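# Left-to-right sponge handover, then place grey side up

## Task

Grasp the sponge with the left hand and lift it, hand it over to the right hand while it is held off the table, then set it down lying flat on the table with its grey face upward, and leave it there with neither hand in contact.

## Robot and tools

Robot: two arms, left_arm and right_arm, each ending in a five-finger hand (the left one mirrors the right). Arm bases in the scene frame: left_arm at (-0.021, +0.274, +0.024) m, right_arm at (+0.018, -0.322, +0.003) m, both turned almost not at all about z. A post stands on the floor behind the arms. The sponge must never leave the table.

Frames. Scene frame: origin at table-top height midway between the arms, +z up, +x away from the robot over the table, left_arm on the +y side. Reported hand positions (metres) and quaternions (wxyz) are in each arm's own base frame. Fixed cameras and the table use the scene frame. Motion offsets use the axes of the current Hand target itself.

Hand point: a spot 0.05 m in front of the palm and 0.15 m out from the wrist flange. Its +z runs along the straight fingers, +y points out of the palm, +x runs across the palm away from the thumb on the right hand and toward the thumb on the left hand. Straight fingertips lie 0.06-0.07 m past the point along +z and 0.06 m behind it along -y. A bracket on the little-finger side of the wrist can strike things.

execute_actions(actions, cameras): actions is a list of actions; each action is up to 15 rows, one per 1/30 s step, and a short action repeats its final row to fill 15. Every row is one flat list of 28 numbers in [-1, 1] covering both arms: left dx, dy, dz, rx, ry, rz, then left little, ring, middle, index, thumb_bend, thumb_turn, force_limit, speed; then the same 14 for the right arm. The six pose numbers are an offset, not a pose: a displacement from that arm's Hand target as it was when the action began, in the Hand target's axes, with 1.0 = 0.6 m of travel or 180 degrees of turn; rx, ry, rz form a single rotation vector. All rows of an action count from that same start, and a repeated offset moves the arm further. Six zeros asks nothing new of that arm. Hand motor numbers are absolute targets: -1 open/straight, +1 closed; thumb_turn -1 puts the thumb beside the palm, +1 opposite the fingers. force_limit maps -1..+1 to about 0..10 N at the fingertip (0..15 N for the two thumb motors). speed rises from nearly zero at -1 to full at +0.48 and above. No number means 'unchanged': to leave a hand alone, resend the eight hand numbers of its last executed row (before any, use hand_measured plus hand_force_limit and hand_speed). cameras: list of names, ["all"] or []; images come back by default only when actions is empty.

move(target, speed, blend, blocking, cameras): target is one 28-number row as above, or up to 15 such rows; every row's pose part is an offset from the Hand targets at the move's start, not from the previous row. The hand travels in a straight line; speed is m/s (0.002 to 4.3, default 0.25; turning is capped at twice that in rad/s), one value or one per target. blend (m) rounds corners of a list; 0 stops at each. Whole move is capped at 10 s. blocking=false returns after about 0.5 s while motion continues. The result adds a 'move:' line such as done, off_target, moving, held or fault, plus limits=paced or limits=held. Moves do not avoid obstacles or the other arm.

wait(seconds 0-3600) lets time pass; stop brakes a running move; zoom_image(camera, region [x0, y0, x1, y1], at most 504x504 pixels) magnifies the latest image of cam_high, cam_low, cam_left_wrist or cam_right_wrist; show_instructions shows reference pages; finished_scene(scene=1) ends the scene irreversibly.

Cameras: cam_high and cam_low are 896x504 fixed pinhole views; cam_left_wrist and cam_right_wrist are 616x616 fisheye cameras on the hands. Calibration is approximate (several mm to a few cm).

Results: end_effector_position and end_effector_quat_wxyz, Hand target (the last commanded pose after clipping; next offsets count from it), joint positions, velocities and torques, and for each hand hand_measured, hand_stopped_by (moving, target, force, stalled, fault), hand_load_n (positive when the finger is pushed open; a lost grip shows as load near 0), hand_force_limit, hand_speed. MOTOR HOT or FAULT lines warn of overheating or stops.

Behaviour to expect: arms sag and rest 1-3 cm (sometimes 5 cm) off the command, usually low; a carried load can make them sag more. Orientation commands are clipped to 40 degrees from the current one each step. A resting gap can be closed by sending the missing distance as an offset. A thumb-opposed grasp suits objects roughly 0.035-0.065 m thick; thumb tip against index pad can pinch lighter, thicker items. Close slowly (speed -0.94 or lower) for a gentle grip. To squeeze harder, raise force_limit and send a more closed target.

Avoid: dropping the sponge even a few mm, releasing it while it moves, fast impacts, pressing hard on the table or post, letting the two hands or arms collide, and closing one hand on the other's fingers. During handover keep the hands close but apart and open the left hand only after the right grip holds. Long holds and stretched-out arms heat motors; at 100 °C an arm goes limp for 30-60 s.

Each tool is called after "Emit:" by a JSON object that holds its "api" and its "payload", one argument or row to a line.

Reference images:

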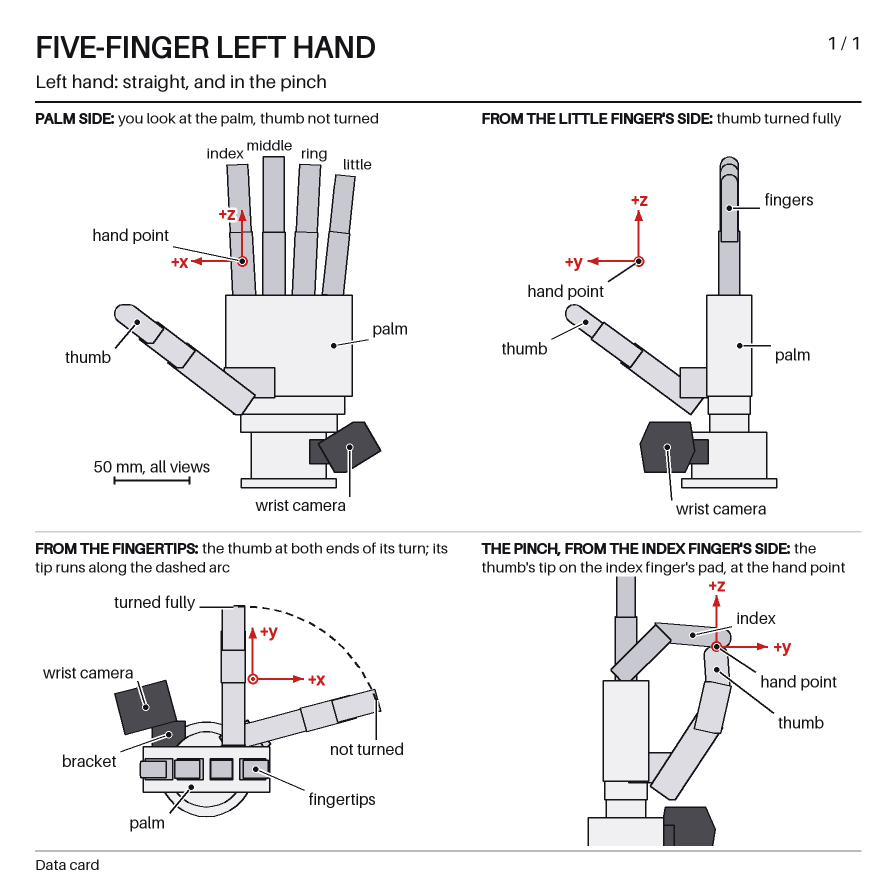

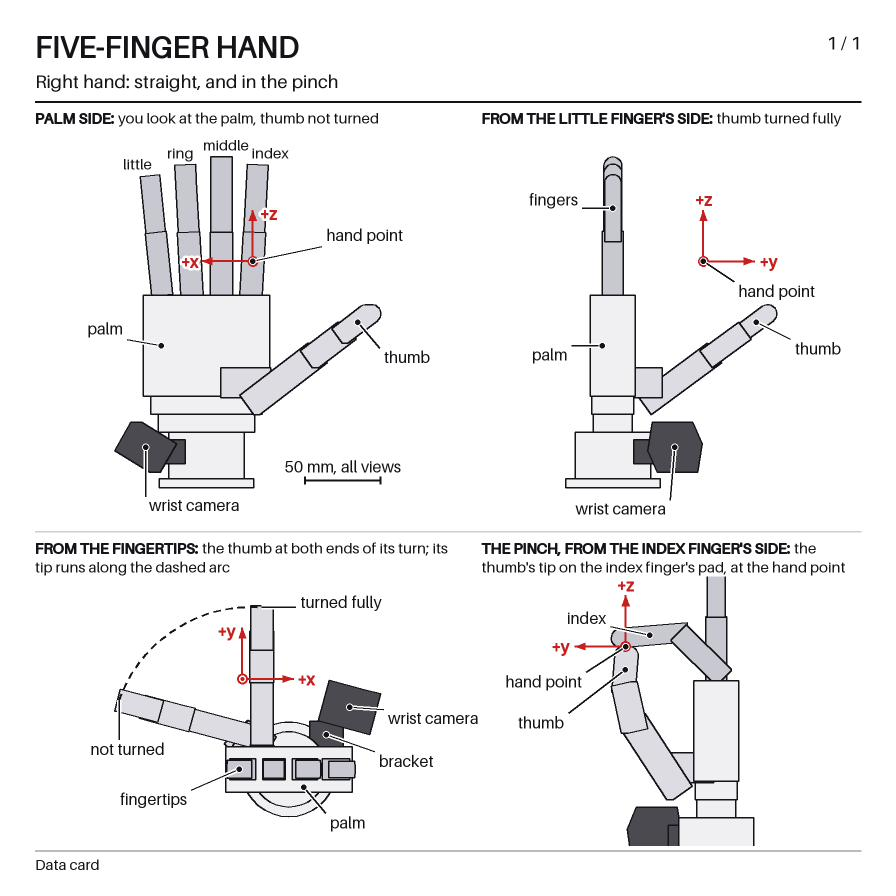

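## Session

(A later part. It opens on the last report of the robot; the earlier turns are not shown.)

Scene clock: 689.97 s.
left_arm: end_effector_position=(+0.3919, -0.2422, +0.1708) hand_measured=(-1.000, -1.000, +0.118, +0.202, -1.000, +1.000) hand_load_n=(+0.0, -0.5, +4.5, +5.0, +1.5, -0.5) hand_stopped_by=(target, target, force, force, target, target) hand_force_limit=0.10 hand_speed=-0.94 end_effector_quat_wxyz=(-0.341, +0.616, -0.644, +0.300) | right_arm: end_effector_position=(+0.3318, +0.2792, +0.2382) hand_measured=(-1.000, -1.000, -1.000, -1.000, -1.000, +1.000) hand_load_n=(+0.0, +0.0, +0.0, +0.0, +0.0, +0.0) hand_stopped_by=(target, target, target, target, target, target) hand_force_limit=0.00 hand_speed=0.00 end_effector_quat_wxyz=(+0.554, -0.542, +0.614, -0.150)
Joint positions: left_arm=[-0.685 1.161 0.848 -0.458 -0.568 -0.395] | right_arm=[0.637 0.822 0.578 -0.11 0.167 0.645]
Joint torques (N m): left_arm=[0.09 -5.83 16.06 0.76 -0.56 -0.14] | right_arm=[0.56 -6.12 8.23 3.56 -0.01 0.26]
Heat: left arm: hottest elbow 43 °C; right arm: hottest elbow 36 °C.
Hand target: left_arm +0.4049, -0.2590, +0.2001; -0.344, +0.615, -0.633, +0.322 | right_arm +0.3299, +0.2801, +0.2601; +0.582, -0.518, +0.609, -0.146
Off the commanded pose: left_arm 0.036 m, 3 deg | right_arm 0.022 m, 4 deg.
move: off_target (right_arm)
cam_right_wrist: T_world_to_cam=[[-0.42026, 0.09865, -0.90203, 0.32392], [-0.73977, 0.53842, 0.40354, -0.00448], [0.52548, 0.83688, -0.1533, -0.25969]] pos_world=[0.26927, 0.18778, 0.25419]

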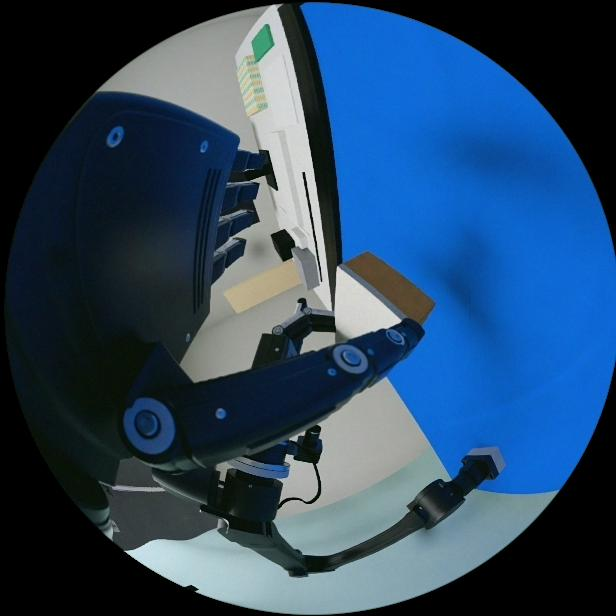

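Emit:
{"api": "move", "payload": {
  "target": [0,0,0,0,0,0,-1,-1,0.35,0.35,-1,1,0.1,-0.94,-0.0125,0.0478,0.0228,0,0,0,-1,-1,-1,-1,-1,1,0,0],
  "speed": 0.05,
  "cameras": ["all"]
}}

Emit:
{"api": "zoom_image", "payload": {
  "camera": "cam_right_wrist",
  "region": [280, 200, 480, 400]
}}

Emit:
{"api": "zoom_image", "payload": {
  "camera": "cam_high",
  "region": [450, 140, 570, 260]
}}

Emit:
{"api": "zoom_image", "payload": {
  "camera": "cam_low",
  "region": [500, 160, 620, 280]
}}

Scene clock: 711.43 s.
left_arm: end_effector_position=(+0.3919, -0.2422, +0.1708) hand_measured=(-1.000, -1.000, +0.118, +0.202, -1.000, +1.000) hand_load_n=(+0.0, -0.5, +4.5, +5.5, +1.5, -0.5) hand_stopped_by=(target, target, force, force, target, target) hand_force_limit=0.10 hand_speed=-0.94 end_effector_quat_wxyz=(-0.341, +0.616, -0.644, +0.300) | right_arm: end_effector_position=(+0.3261, +0.2987, +0.2310) hand_measured=(-1.000, -1.000, -1.000, -1.000, -1.000, +1.000) hand_load_n=(+0.0, +0.0, +0.0, +0.0, +0.0, +0.0) hand_stopped_by=(target, target, target, target, target, target) hand_force_limit=0.00 hand_speed=0.00 end_effector_quat_wxyz=(+0.568, -0.532, +0.608, -0.153)
Joint positions: left_arm=[-0.685 1.161 0.848 -0.458 -0.568 -0.395] | right_arm=[0.715 0.851 0.547 -0.018 0.247 0.67]
Joint torques (N m): left_arm=[-0.03 -5.83 16.08 0.76 -0.56 -0.14] | right_arm=[1.9 -3.43 8.34 3.55 0.02 0.28]
Heat: left arm: hottest elbow 43 °C; right arm: hottest elbow 36 °C.
Hand target: left_arm +0.4049, -0.2590, +0.2001; -0.344, +0.615, -0.633, +0.322 | right_arm +0.3268, +0.3040, +0.2380; +0.582, -0.518, +0.609, -0.146
Off the commanded pose: left_arm 0.036 m, 3 deg | right_arm 0.009 m, 2 deg.
move: done
cam_left_wrist: T_world_to_cam=[[0.58607, -0.26644, 0.7652, -0.4298], [-0.4974, -0.86381, 0.08019, -0.02639], [0.63962, -0.42761, -0.63878, -0.12903]] pos_world=[0.3213, -0.19248, 0.24858]
cam_right_wrist: T_world_to_cam=[[-0.39118, 0.11909, -0.91258, 0.30003], [-0.74957, 0.53411, 0.391, -0.00897], [0.53398, 0.83699, -0.11967, -0.28473]] pos_world=[0.26268, 0.20738, 0.24324]

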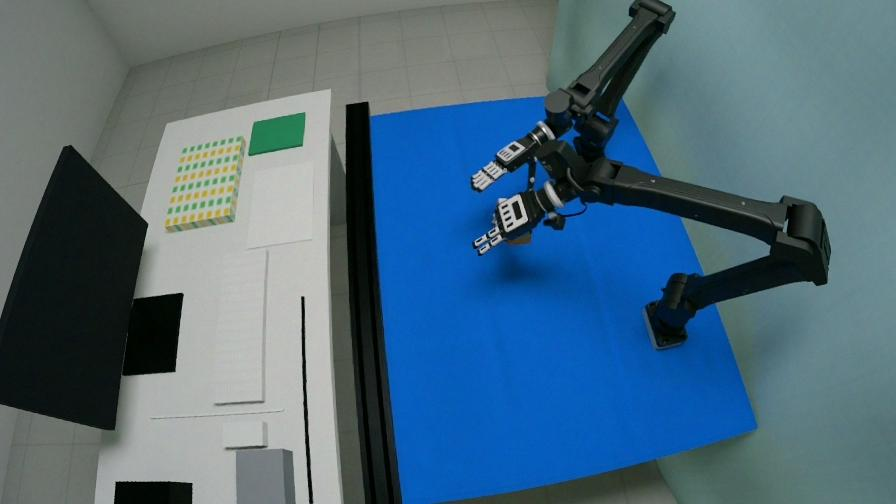

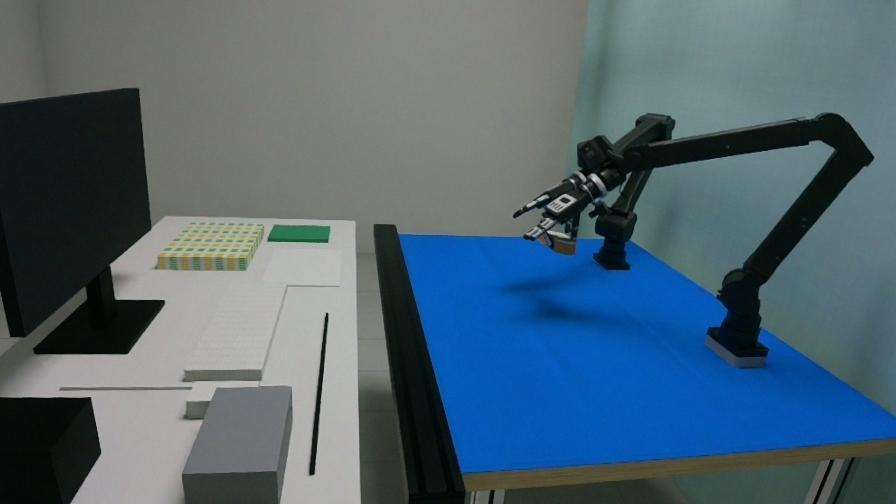

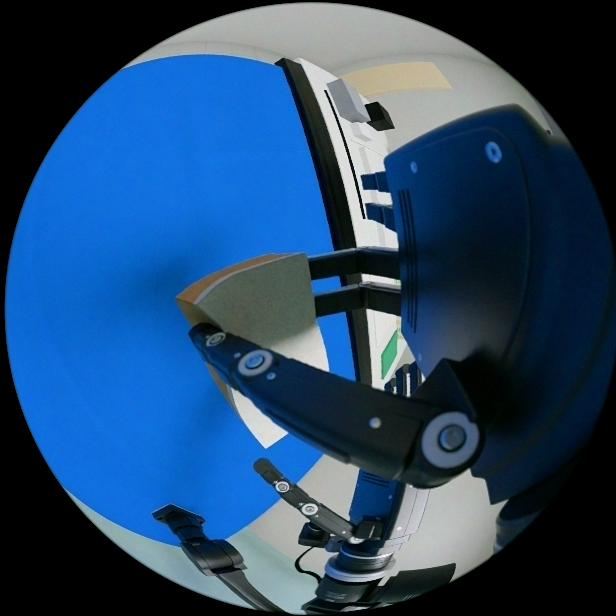

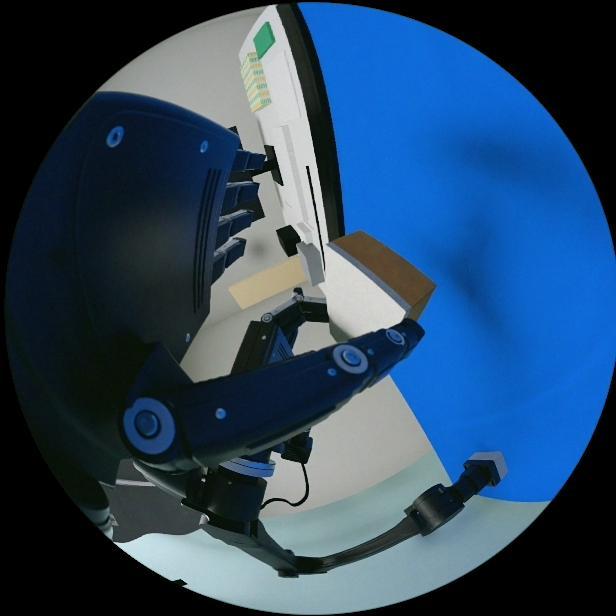

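Scaled by 2.520 from the camera's image (finer frame: 880x880).

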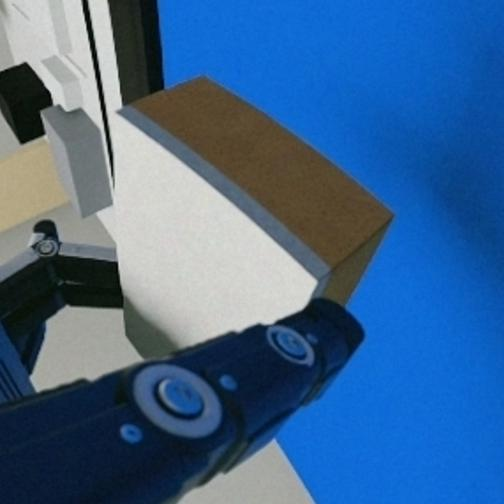

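Scaled by 4.200 from the camera's image (finer frame: 1280x720).

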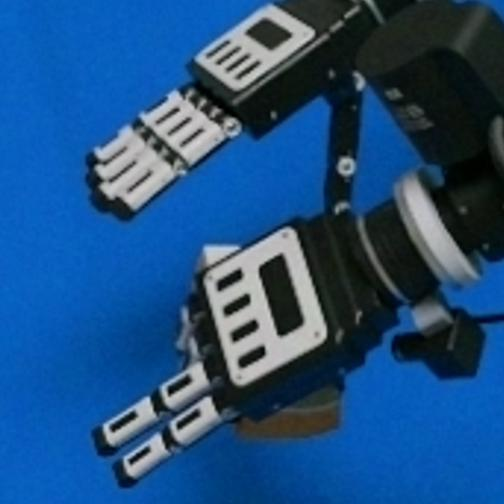

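Scaled by 4.200 from the camera's image (finer frame: 1280x720).

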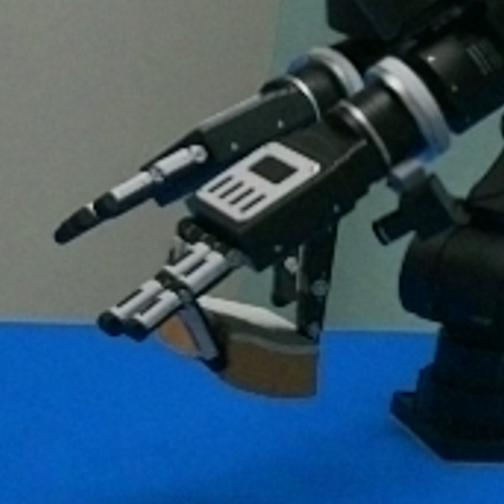

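Emit:
{"api": "move", "payload": {
  "target": [0,0,0,0,0,0,-1,-1,0.35,0.35,-1,1,0.1,-0.94,0.0105,0.0582,0.0308,0,0,0,-1,-1,-1,-1,-1,1,0,0],
  "speed": 0.05,
  "cameras": ["all"]
}}

Emit:
{"api": "zoom_image", "payload": {
  "camera": "cam_right_wrist",
  "region": [280, 200, 480, 400]
}}

Emit:
{"api": "zoom_image", "payload": {
  "camera": "cam_high",
  "region": [450, 140, 570, 260]
}}

Emit:
{"api": "zoom_image", "payload": {
  "camera": "cam_low",
  "region": [500, 160, 620, 280]
}}

Scene clock: 733.70 s.
left_arm: end_effector_position=(+0.3919, -0.2422, +0.1708) hand_measured=(-1.000, -1.000, +0.118, +0.202, -1.000, +1.000) hand_load_n=(+0.0, +0.0, +4.5, +5.5, +1.5, -0.5) hand_stopped_by=(target, target, force, force, target, target) hand_force_limit=0.10 hand_speed=-0.94 end_effector_quat_wxyz=(-0.341, +0.616, -0.644, +0.300) | right_arm: end_effector_position=(+0.3301, +0.3142, +0.1957) hand_measured=(-1.000, -1.000, -1.000, -1.000, -1.000, +1.000) hand_load_n=(+0.0, +0.0, +0.0, -0.5, +0.0, +0.0) hand_stopped_by=(target, target, target, target, target, target) hand_force_limit=0.00 hand_speed=0.00 end_effector_quat_wxyz=(+0.568, -0.530, +0.610, -0.156)
Joint positions: left_arm=[-0.685 1.161 0.848 -0.458 -0.568 -0.395] | right_arm=[0.754 0.954 0.498 0.131 0.29 0.684]
Joint torques (N m): left_arm=[0.03 -5.77 16.06 0.73 -0.56 -0.14] | right_arm=[1.14 -3.78 7.94 3.48 0.12 0.22]
Heat: left arm: hottest elbow 43 °C; right arm: hottest elbow 35 °C.
Hand target: left_arm +0.4049, -0.2590, +0.2001; -0.344, +0.615, -0.633, +0.322 | right_arm +0.3279, +0.3215, +0.2020; +0.582, -0.518, +0.609, -0.146
Off the commanded pose: left_arm 0.036 m, 3 deg | right_arm 0.010 m, 2 deg.
move: done
cam_left_wrist: T_world_to_cam=[[0.58607, -0.26644, 0.7652, -0.4298], [-0.4974, -0.86381, 0.08019, -0.02639], [0.63962, -0.42761, -0.63878, -0.12903]] pos_world=[0.3213, -0.19248, 0.24858]
cam_right_wrist: T_world_to_cam=[[-0.38931, 0.12132, -0.91308, 0.26628], [-0.74649, 0.53919, 0.38991, -0.0028], [0.53963, 0.8334, -0.11935, -0.30485]] pos_world=[0.26608, 0.22327, 0.20784]

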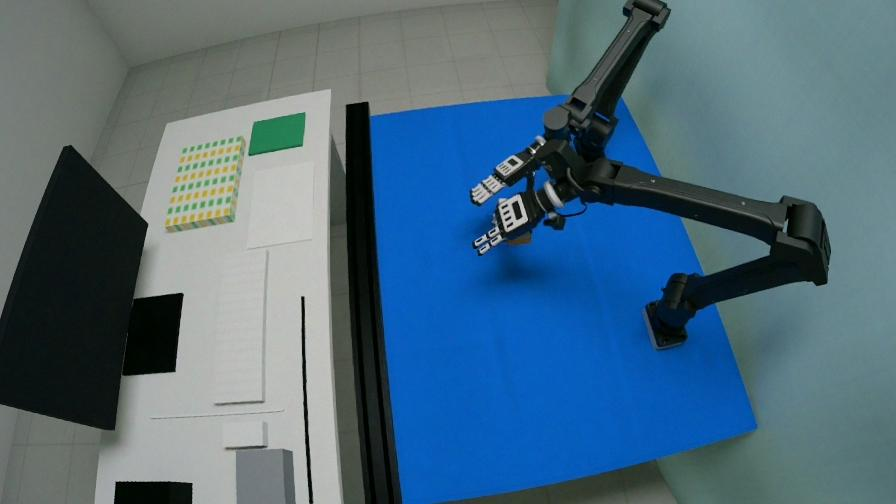

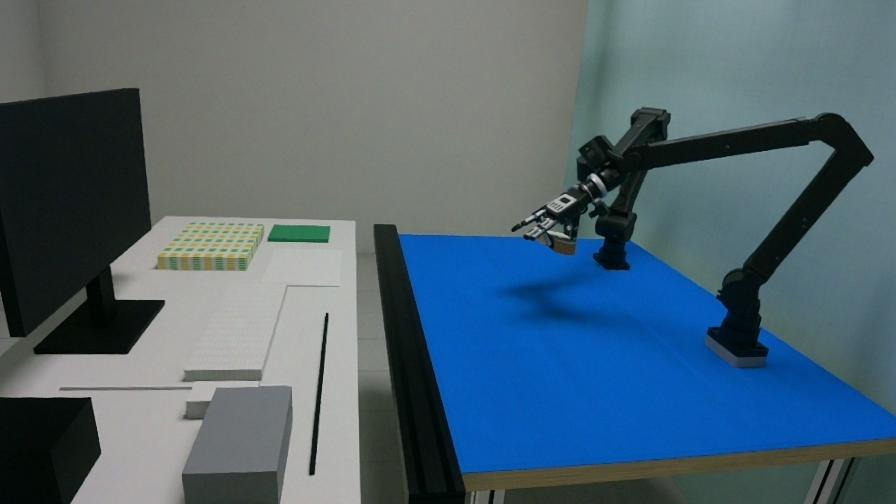

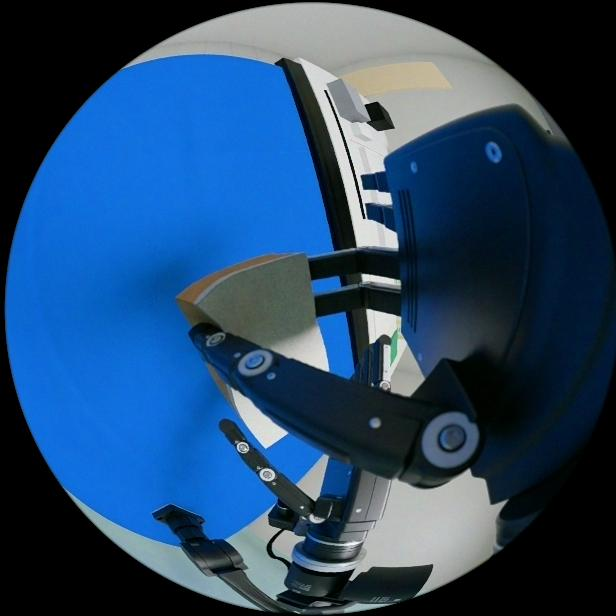

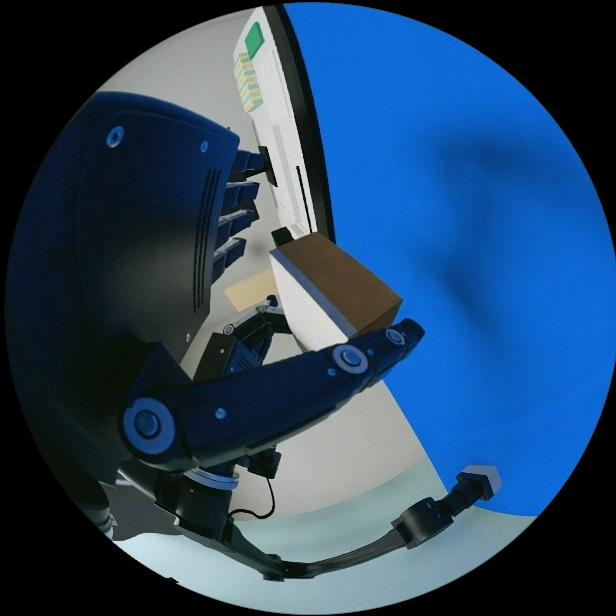

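Scaled by 2.520 from the camera's image (finer frame: 880x880).

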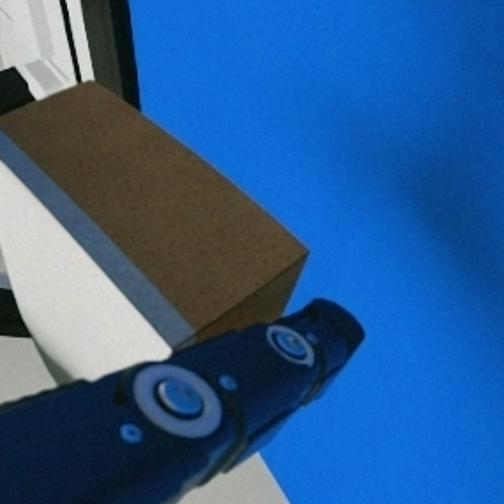

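Scaled by 4.200 from the camera's image (finer frame: 1280x720).

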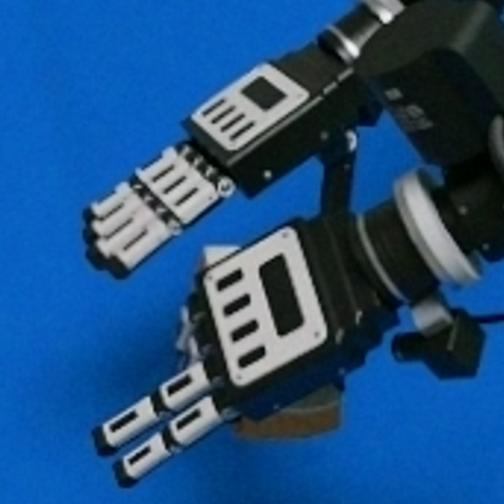

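Scaled by 4.200 from the camera's image (finer frame: 1280x720).

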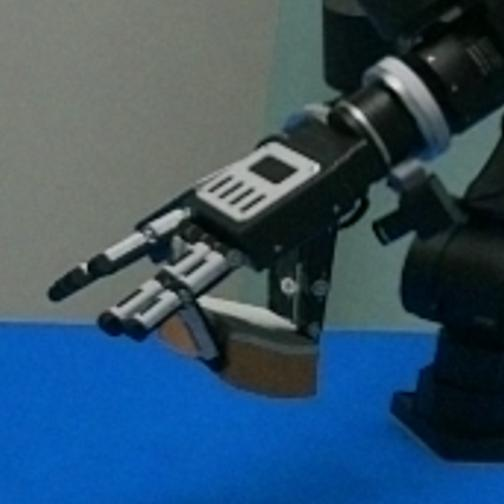

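Emit:
{"api": "move", "payload": {
  "target": [0,0,0,0,0,0,-1,-1,0.35,0.35,-1,1,0.1,-0.94,-0.0253,-0.02,0.0112,0,0,0,-1,-1,-1,-1,-1,1,0,0],
  "speed": 0.04
}}

Scene clock: 764.90 s.
left_arm: end_effector_position=(+0.3919, -0.2422, +0.1708) hand_measured=(-1.000, -1.000, +0.118, +0.202, -1.000, +1.000) hand_load_n=(+0.0, +0.0, +4.5, +5.5, +1.5, -0.5) hand_stopped_by=(target, target, force, force, target, target) hand_force_limit=0.10 hand_speed=-0.94 end_effector_quat_wxyz=(-0.341, +0.616, -0.644, +0.300) | right_arm: end_effector_position=(+0.3299, +0.3157, +0.1898) hand_measured=(-1.000, -1.000, -1.000, -1.000, -1.000, +1.000) hand_load_n=(+0.0, +0.0, +0.0, +0.0, +0.0, +0.0) hand_stopped_by=(target, target, target, target, target, target) hand_force_limit=0.00 hand_speed=0.00 end_effector_quat_wxyz=(+0.563, -0.534, +0.612, -0.156)
Joint positions: left_arm=[-0.685 1.161 0.848 -0.458 -0.568 -0.395] | right_arm=[0.758 0.968 0.498 0.131 0.295 0.685]
Joint torques (N m): left_arm=[-0.03 -5.95 16.06 0.73 -0.56 -0.14] | right_arm=[1.49 -3.9 11.99 1.88 0.08 0.28]
Heat: left arm: hottest elbow 43 °C; right arm: hottest elbow 34 °C.
Hand target: left_arm +0.4049, -0.2590, +0.2001; -0.344, +0.615, -0.633, +0.322 | right_arm +0.3360, +0.3315, +0.2180; +0.582, -0.518, +0.609, -0.146
Off the commanded pose: left_arm 0.036 m, 3 deg | right_arm 0.033 m, 3 deg.
move: off_target (right_arm)

Emit:
{"api": "move", "payload": {
  "target": [0,0,0,0,0,0,-1,-1,0.35,0.35,-1,1,0.1,-0.94,-0.0173,-0.0165,0.0032,0,0,0,-1,-1,-1,-1,-1,1,0,0],
  "speed": 0.04
}}

Scene clock: 771.37 s.
left_arm: end_effector_position=(+0.3919, -0.2422, +0.1708) hand_measured=(-1.000, -1.000, +0.118, +0.202, -1.000, +1.000) hand_load_n=(+0.0, +0.0, +4.5, +5.0, +1.5, -0.5) hand_stopped_by=(target, target, force, force, target, target) hand_force_limit=0.10 hand_speed=-0.94 end_effector_quat_wxyz=(-0.341, +0.616, -0.644, +0.300) | right_arm: end_effector_position=(+0.3317, +0.3185, +0.1961) hand_measured=(-1.000, -1.000, -1.000, -1.000, -1.000, +1.000) hand_load_n=(+0.0, +0.0, +0.0, +0.0, -0.5, -0.5) hand_stopped_by=(target, target, target, target, target, target) hand_force_limit=0.00 hand_speed=0.00 end_effector_quat_wxyz=(+0.560, -0.535, +0.613, -0.156)
Joint positions: left_arm=[-0.685 1.161 0.848 -0.458 -0.568 -0.395] | right_arm=[0.761 0.968 0.521 0.102 0.298 0.685]
Joint torques (N m): left_arm=[-0.03 -5.83 16.06 0.72 -0.56 -0.14] | right_arm=[1.14 -3.96 12.82 1.48 0.09 0.26]
Heat: left arm: hottest elbow 43 °C; right arm: hottest elbow 35 °C.
Hand target: left_arm +0.4049, -0.2590, +0.2001; -0.344, +0.615, -0.633, +0.322 | right_arm +0.3400, +0.3365, +0.2310; +0.582, -0.518, +0.609, -0.146
Off the commanded pose: left_arm 0.036 m, 3 deg | right_arm 0.040 m, 3 deg.
move: off_target (right_arm)

Emit:
{"api": "move", "payload": {
  "target": [0,0,0,0,0,0,-1,-1,0.35,0.35,-1,1,0.1,-0.94,-0.0118,-0.0138,0.0032,0,0,0,-1,-1,-1,-1,-1,1,0,0],
  "speed": 0.04,
  "cameras": ["all"]
}}

Emit:
{"api": "zoom_image", "payload": {
  "camera": "cam_right_wrist",
  "region": [240, 200, 440, 400]
}}

Emit:
{"api": "zoom_image", "payload": {
  "camera": "cam_low",
  "region": [500, 160, 620, 280]
}}

Scene clock: 778.43 s.
left_arm: end_effector_position=(+0.3928, -0.2407, +0.1709) hand_measured=(-1.000, -1.000, +0.118, +0.202, -1.000, +1.000) hand_load_n=(+0.0, +0.0, +4.5, +5.5, +1.5, -0.5) hand_stopped_by=(target, target, force, force, target, target) hand_force_limit=0.10 hand_speed=-0.94 end_effector_quat_wxyz=(-0.342, +0.617, -0.643, +0.299) | right_arm: end_effector_position=(+0.3352, +0.3218, +0.2047) hand_measured=(-1.000, -1.000, -1.000, -1.000, -1.000, +1.000) hand_load_n=(+0.5, +0.0, +0.0, +0.0, +0.0, +0.0) hand_stopped_by=(target, target, target, target, target, target) hand_force_limit=0.00 hand_speed=0.00 end_effector_quat_wxyz=(+0.559, -0.536, +0.613, -0.157)
Joint positions: left_arm=[-0.682 1.161 0.848 -0.458 -0.57 -0.395] | right_arm=[0.761 0.971 0.548 0.076 0.298 0.685]
Joint torques (N m): left_arm=[-0.03 -5.83 16.06 0.73 -0.53 -0.14] | right_arm=[0.44 -3.78 13.01 1.57 0.12 0.27]
Heat: left arm: hottest elbow 43 °C; right arm: hottest elbow 36 °C.
Hand target: left_arm +0.4049, -0.2590, +0.2001; -0.344, +0.615, -0.633, +0.322 | right_arm +0.3439, +0.3395, +0.2409; +0.582, -0.518, +0.609, -0.146
Off the commanded pose: left_arm 0.037 m, 3 deg | right_arm 0.041 m, 3 deg.
move: off_target (right_arm)
cam_left_wrist: T_world_to_cam=[[0.58668, -0.26464, 0.76536, -0.42983], [-0.49389, -0.86591, 0.07918, -0.02643], [0.64178, -0.42446, -0.63872, -0.12899]] pos_world=[0.3219, -0.19138, 0.24868]
cam_right_wrist: T_world_to_cam=[[-0.40257, 0.10741, -0.90906, 0.28371], [-0.74078, 0.54517, 0.39247, -0.01097], [0.53775, 0.83142, -0.1399, -0.30739]] pos_world=[0.27138, 0.23107, 0.21921]

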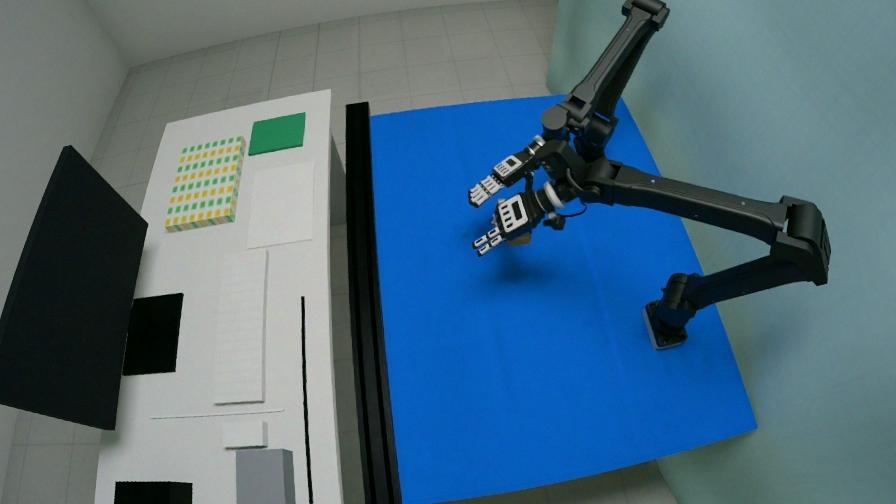

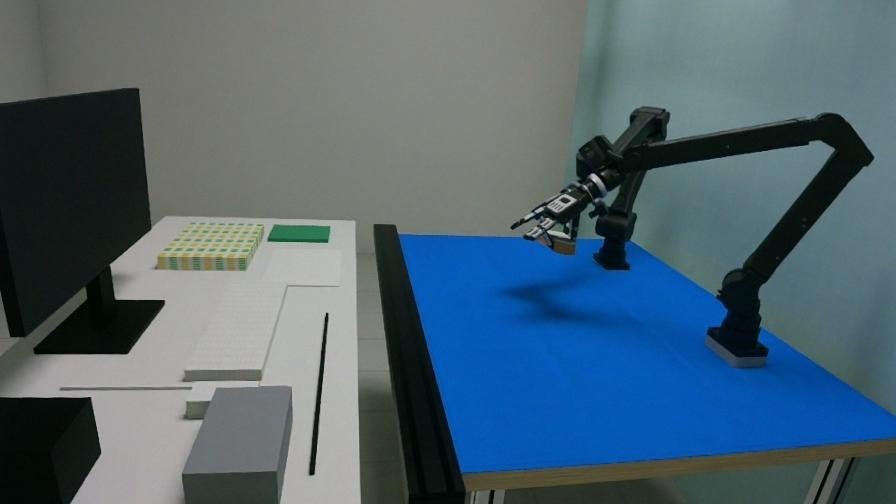

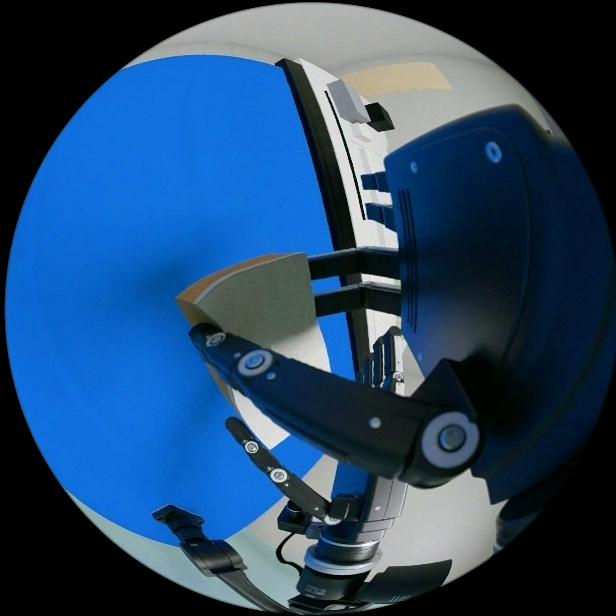

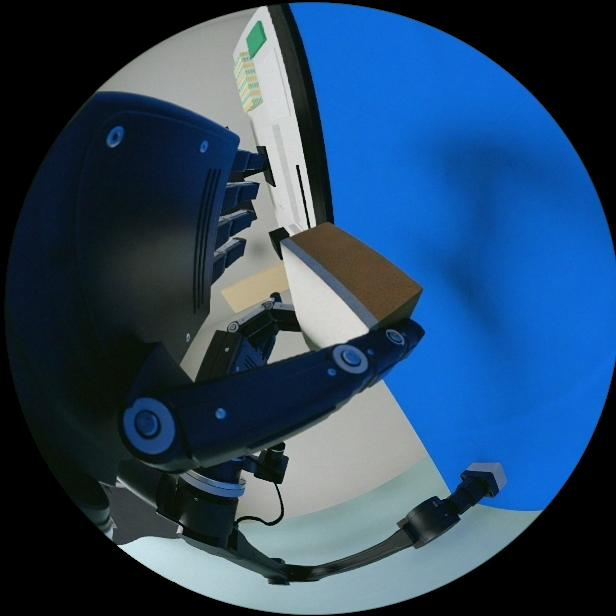

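Scaled by 2.520 from the camera's image (finer frame: 880x880).

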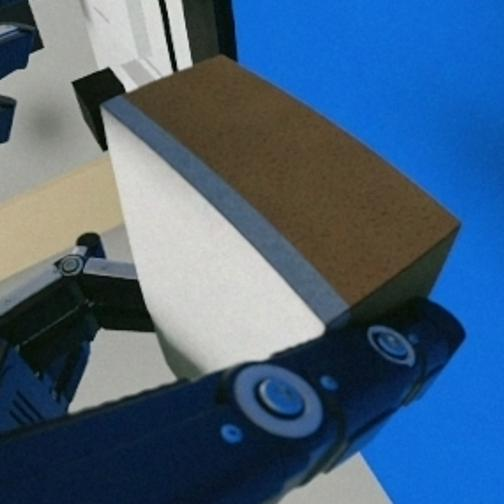

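Scaled by 4.200 from the camera's image (finer frame: 1280x720).

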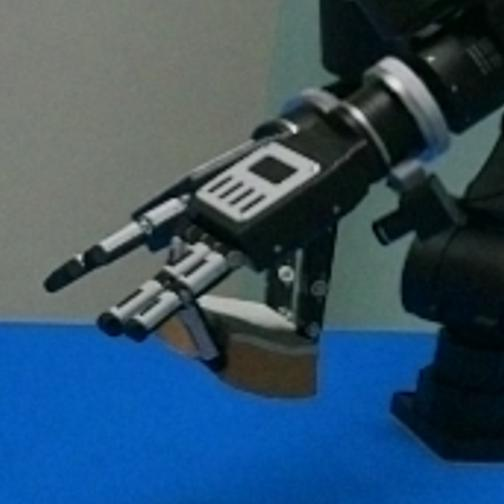

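Emit:
{"api": "zoom_image", "payload": {
  "camera": "cam_high",
  "region": [460, 80, 620, 240]
}}

Emit:
{"api": "zoom_image", "payload": {
  "camera": "cam_low",
  "region": [500, 80, 700, 280]
}}

Emit:
{"api": "zoom_image", "payload": {
  "camera": "cam_left_wrist",
  "region": [200, 300, 500, 600]
}}

Emit:
{"api": "zoom_image", "payload": {
  "camera": "cam_right_wrist",
  "region": [100, 280, 400, 580]
}}

Scaled by 3.150 from the camera's image (finer frame: 1280x720).

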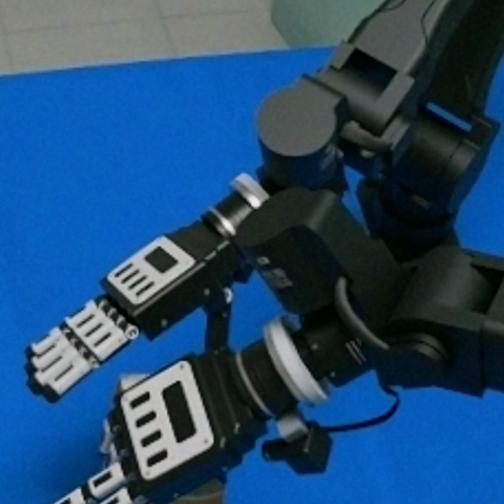

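Scaled by 2.520 from the camera's image (finer frame: 1280x720).

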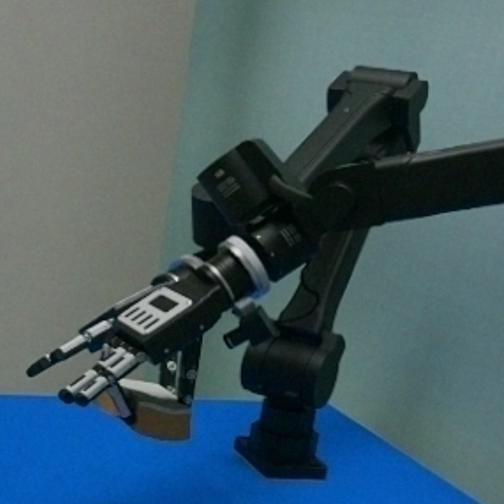

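Scaled by 1.680 from the camera's image (finer frame: 880x880).

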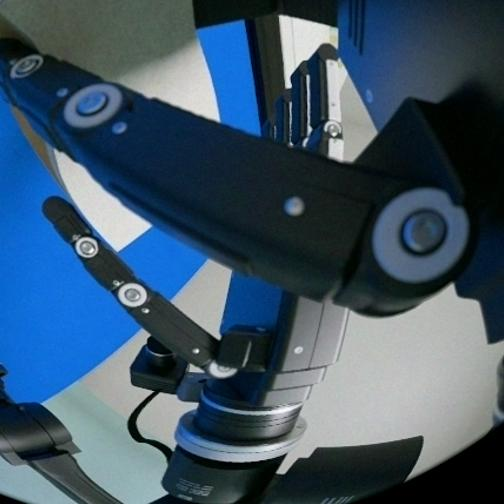

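Scaled by 1.680 from the camera's image (finer frame: 880x880).

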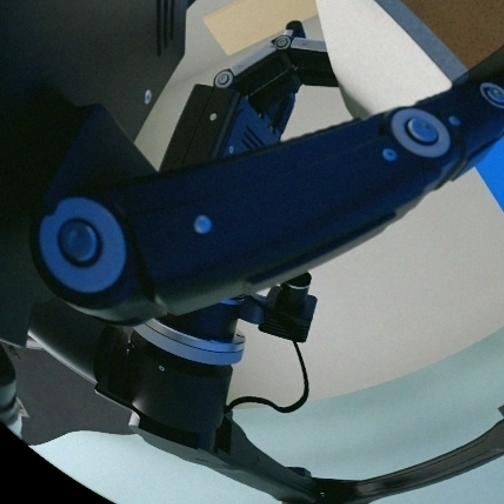

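Emit:
{"api": "move", "payload": {
  "target": [0,0,0,0,0,0,-1,-1,0.35,0.35,-1,1,0.1,-0.94,0,0,0,0,0,0,-1,-1,-0.5,-0.5,-1,1,-0.5,-0.7],
  "cameras": ["cam_right_wrist","cam_low"]
}}

Emit:
{"api": "zoom_image", "payload": {
  "camera": "cam_right_wrist",
  "region": [240, 200, 440, 400]
}}

Emit:
{"api": "zoom_image", "payload": {
  "camera": "cam_low",
  "region": [500, 160, 620, 280]
}}

Scene clock: 818.87 s.
left_arm: end_effector_position=(+0.3928, -0.2407, +0.1709) hand_measured=(-1.000, -1.000, +0.118, +0.202, -1.000, +1.000) hand_load_n=(+0.0, -0.5, +4.5, +5.5, +1.5, -0.5) hand_stopped_by=(target, target, force, force, target, target) hand_force_limit=0.10 hand_speed=-0.94 end_effector_quat_wxyz=(-0.342, +0.617, -0.643, +0.299) | right_arm: end_effector_position=(+0.3352, +0.3218, +0.2047) hand_measured=(-1.000, -1.000, -0.500, -0.500, -1.000, +1.000) hand_load_n=(+0.0, +0.0, +0.0, +0.0, +0.0, +0.0) hand_stopped_by=(target, target, target, target, target, target) hand_force_limit=-0.50 hand_speed=-0.70 end_effector_quat_wxyz=(+0.559, -0.536, +0.613, -0.157)
Joint positions: left_arm=[-0.682 1.161 0.848 -0.458 -0.57 -0.395] | right_arm=[0.761 0.971 0.548 0.076 0.298 0.685]
Joint torques (N m): left_arm=[-0.03 -5.83 16.03 0.75 -0.53 -0.14] | right_arm=[1.49 -4.25 13.16 1.84 -0.04 0.28]
Heat: left arm: hottest elbow 44 °C; right arm: hottest elbow 38 °C.
Hand target: left_arm +0.4049, -0.2590, +0.2001; -0.344, +0.615, -0.633, +0.322 | right_arm +0.3439, +0.3395, +0.2409; +0.582, -0.518, +0.609, -0.146
Off the commanded pose: left_arm 0.037 m, 3 deg | right_arm 0.041 m, 3 deg.
move: done
cam_right_wrist: T_world_to_cam=[[-0.40257, 0.10741, -0.90906, 0.28371], [-0.74078, 0.54517, 0.39247, -0.01097], [0.53775, 0.83142, -0.1399, -0.30739]] pos_world=[0.27138, 0.23107, 0.21921]
Images, in order (width x height): cam_low 896x504, cam_right_wrist 616x616.

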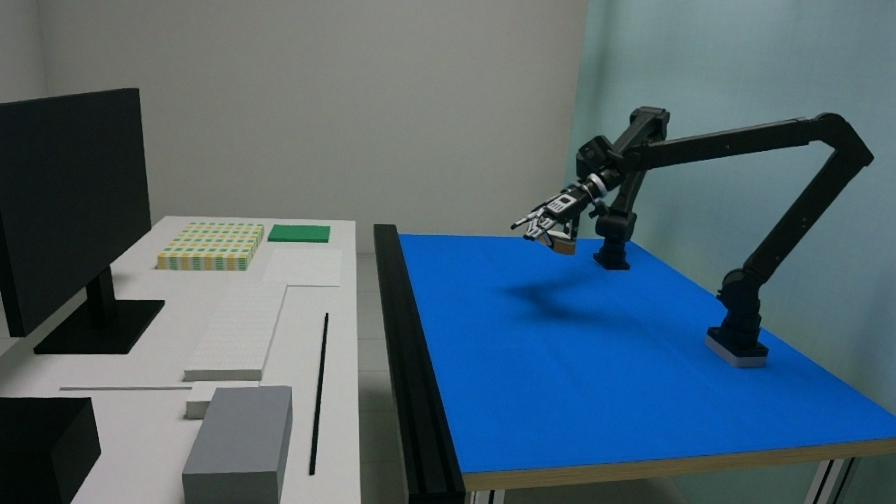

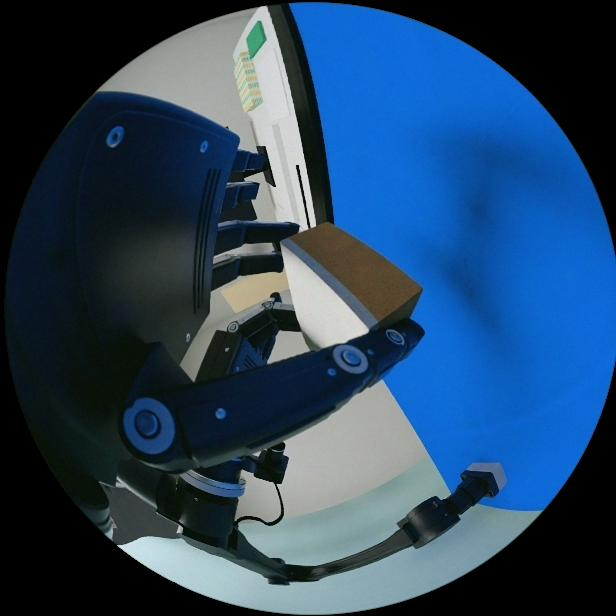

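Scaled by 2.520 from the camera's image (finer frame: 880x880).

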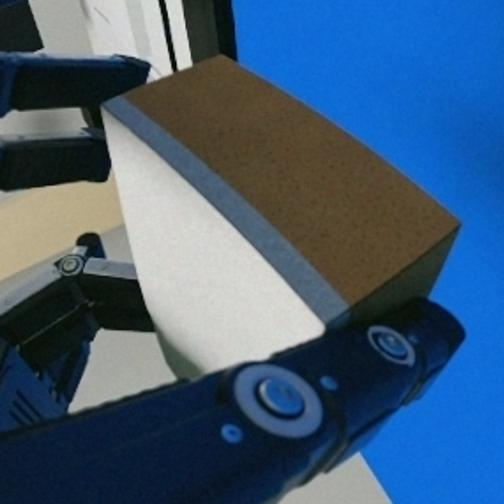

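Scaled by 4.200 from the camera's image (finer frame: 1280x720).

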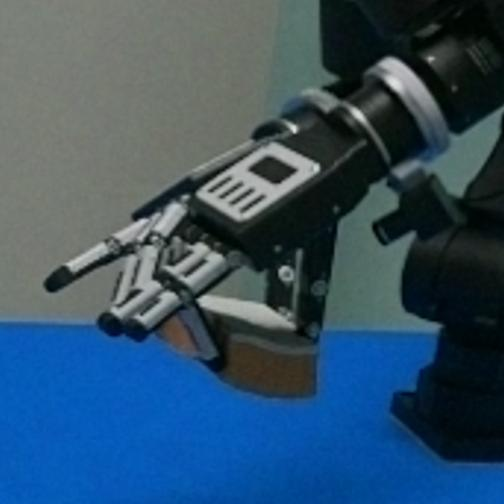

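Emit:
{"api": "move", "payload": {
  "target": [0,0,0,0,0,0,-1,-1,0.35,0.35,-1,1,0.1,-0.94,0,0,0,0,0,0,-1,-1,0.3,0.3,-1,1,-0.5,-0.92],
  "cameras": ["cam_right_wrist","cam_low"]
}}

Emit:
{"api": "zoom_image", "payload": {
  "camera": "cam_right_wrist",
  "region": [240, 200, 440, 400]
}}

Emit:
{"api": "zoom_image", "payload": {
  "camera": "cam_low",
  "region": [500, 160, 620, 280]
}}

Scene clock: 826.37 s.
left_arm: end_effector_position=(+0.3907, -0.2436, +0.1707) hand_measured=(-1.000, -1.000, +0.118, +0.202, -1.000, +1.000) hand_load_n=(+0.0, +0.0, +4.5, +5.0, +1.5, -1.0) hand_stopped_by=(target, target, force, force, target, target) hand_force_limit=0.10 hand_speed=-0.94 end_effector_quat_wxyz=(-0.341, +0.612, -0.647, +0.300) | right_arm: end_effector_position=(+0.3365, +0.3205, +0.2047) hand_measured=(-1.000, -1.000, -0.022, +0.008, -1.000, +1.000) hand_load_n=(-0.5, +0.0, +2.5, +2.5, +0.5, -0.5) hand_stopped_by=(target, target, force, force, target, target) hand_force_limit=-0.50 hand_speed=-0.92 end_effector_quat_wxyz=(+0.559, -0.534, +0.614, -0.160)
Joint positions: left_arm=[-0.69 1.161 0.848 -0.458 -0.568 -0.389] | right_arm=[0.761 0.971 0.548 0.076 0.307 0.685]
Joint torques (N m): left_arm=[0.03 -5.95 16.08 0.76 -0.51 -0.14] | right_arm=[1.03 -4.07 13.04 1.7 -0.03 0.29]
Heat: left arm: hottest elbow 44 °C; right arm: hottest elbow 39 °C.
Hand target: left_arm +0.4049, -0.2590, +0.2001; -0.344, +0.615, -0.633, +0.322 | right_arm +0.3439, +0.3395, +0.2409; +0.582, -0.518, +0.609, -0.146
Off the commanded pose: left_arm 0.036 m, 3 deg | right_arm 0.042 m, 4 deg.
move: done
cam_right_wrist: T_world_to_cam=[[-0.3997, 0.10883, -0.91016, 0.28321], [-0.73683, 0.5525, 0.38965, -0.01239], [0.54527, 0.82638, -0.14065, -0.30777]] pos_world=[0.27189, 0.23036, 0.21931]
Images, in order (width x height): cam_low 896x504, cam_right_wrist 616x616.

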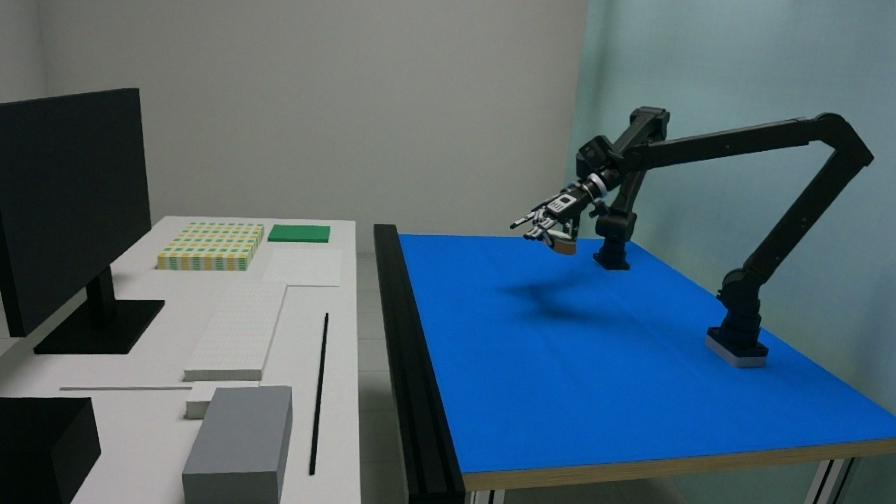

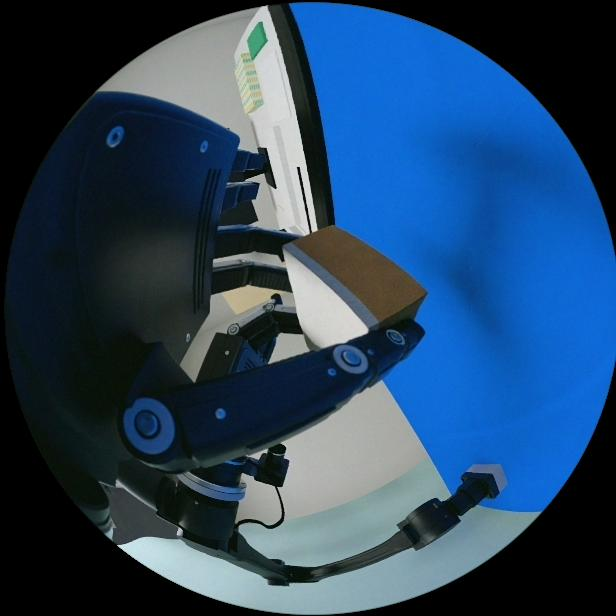

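Scaled by 2.520 from the camera's image (finer frame: 880x880).

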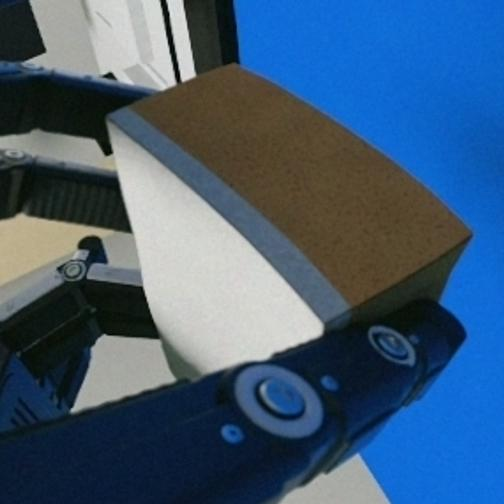

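Scaled by 4.200 from the camera's image (finer frame: 1280x720).

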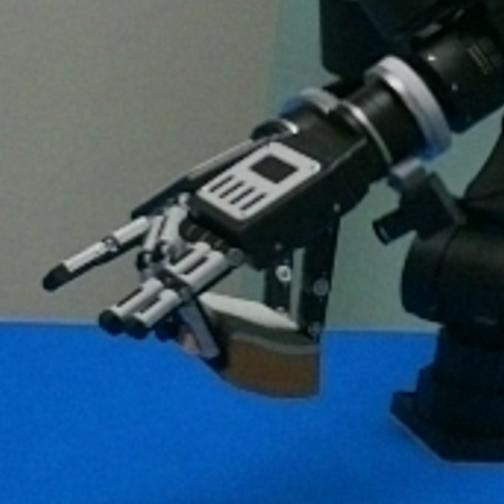

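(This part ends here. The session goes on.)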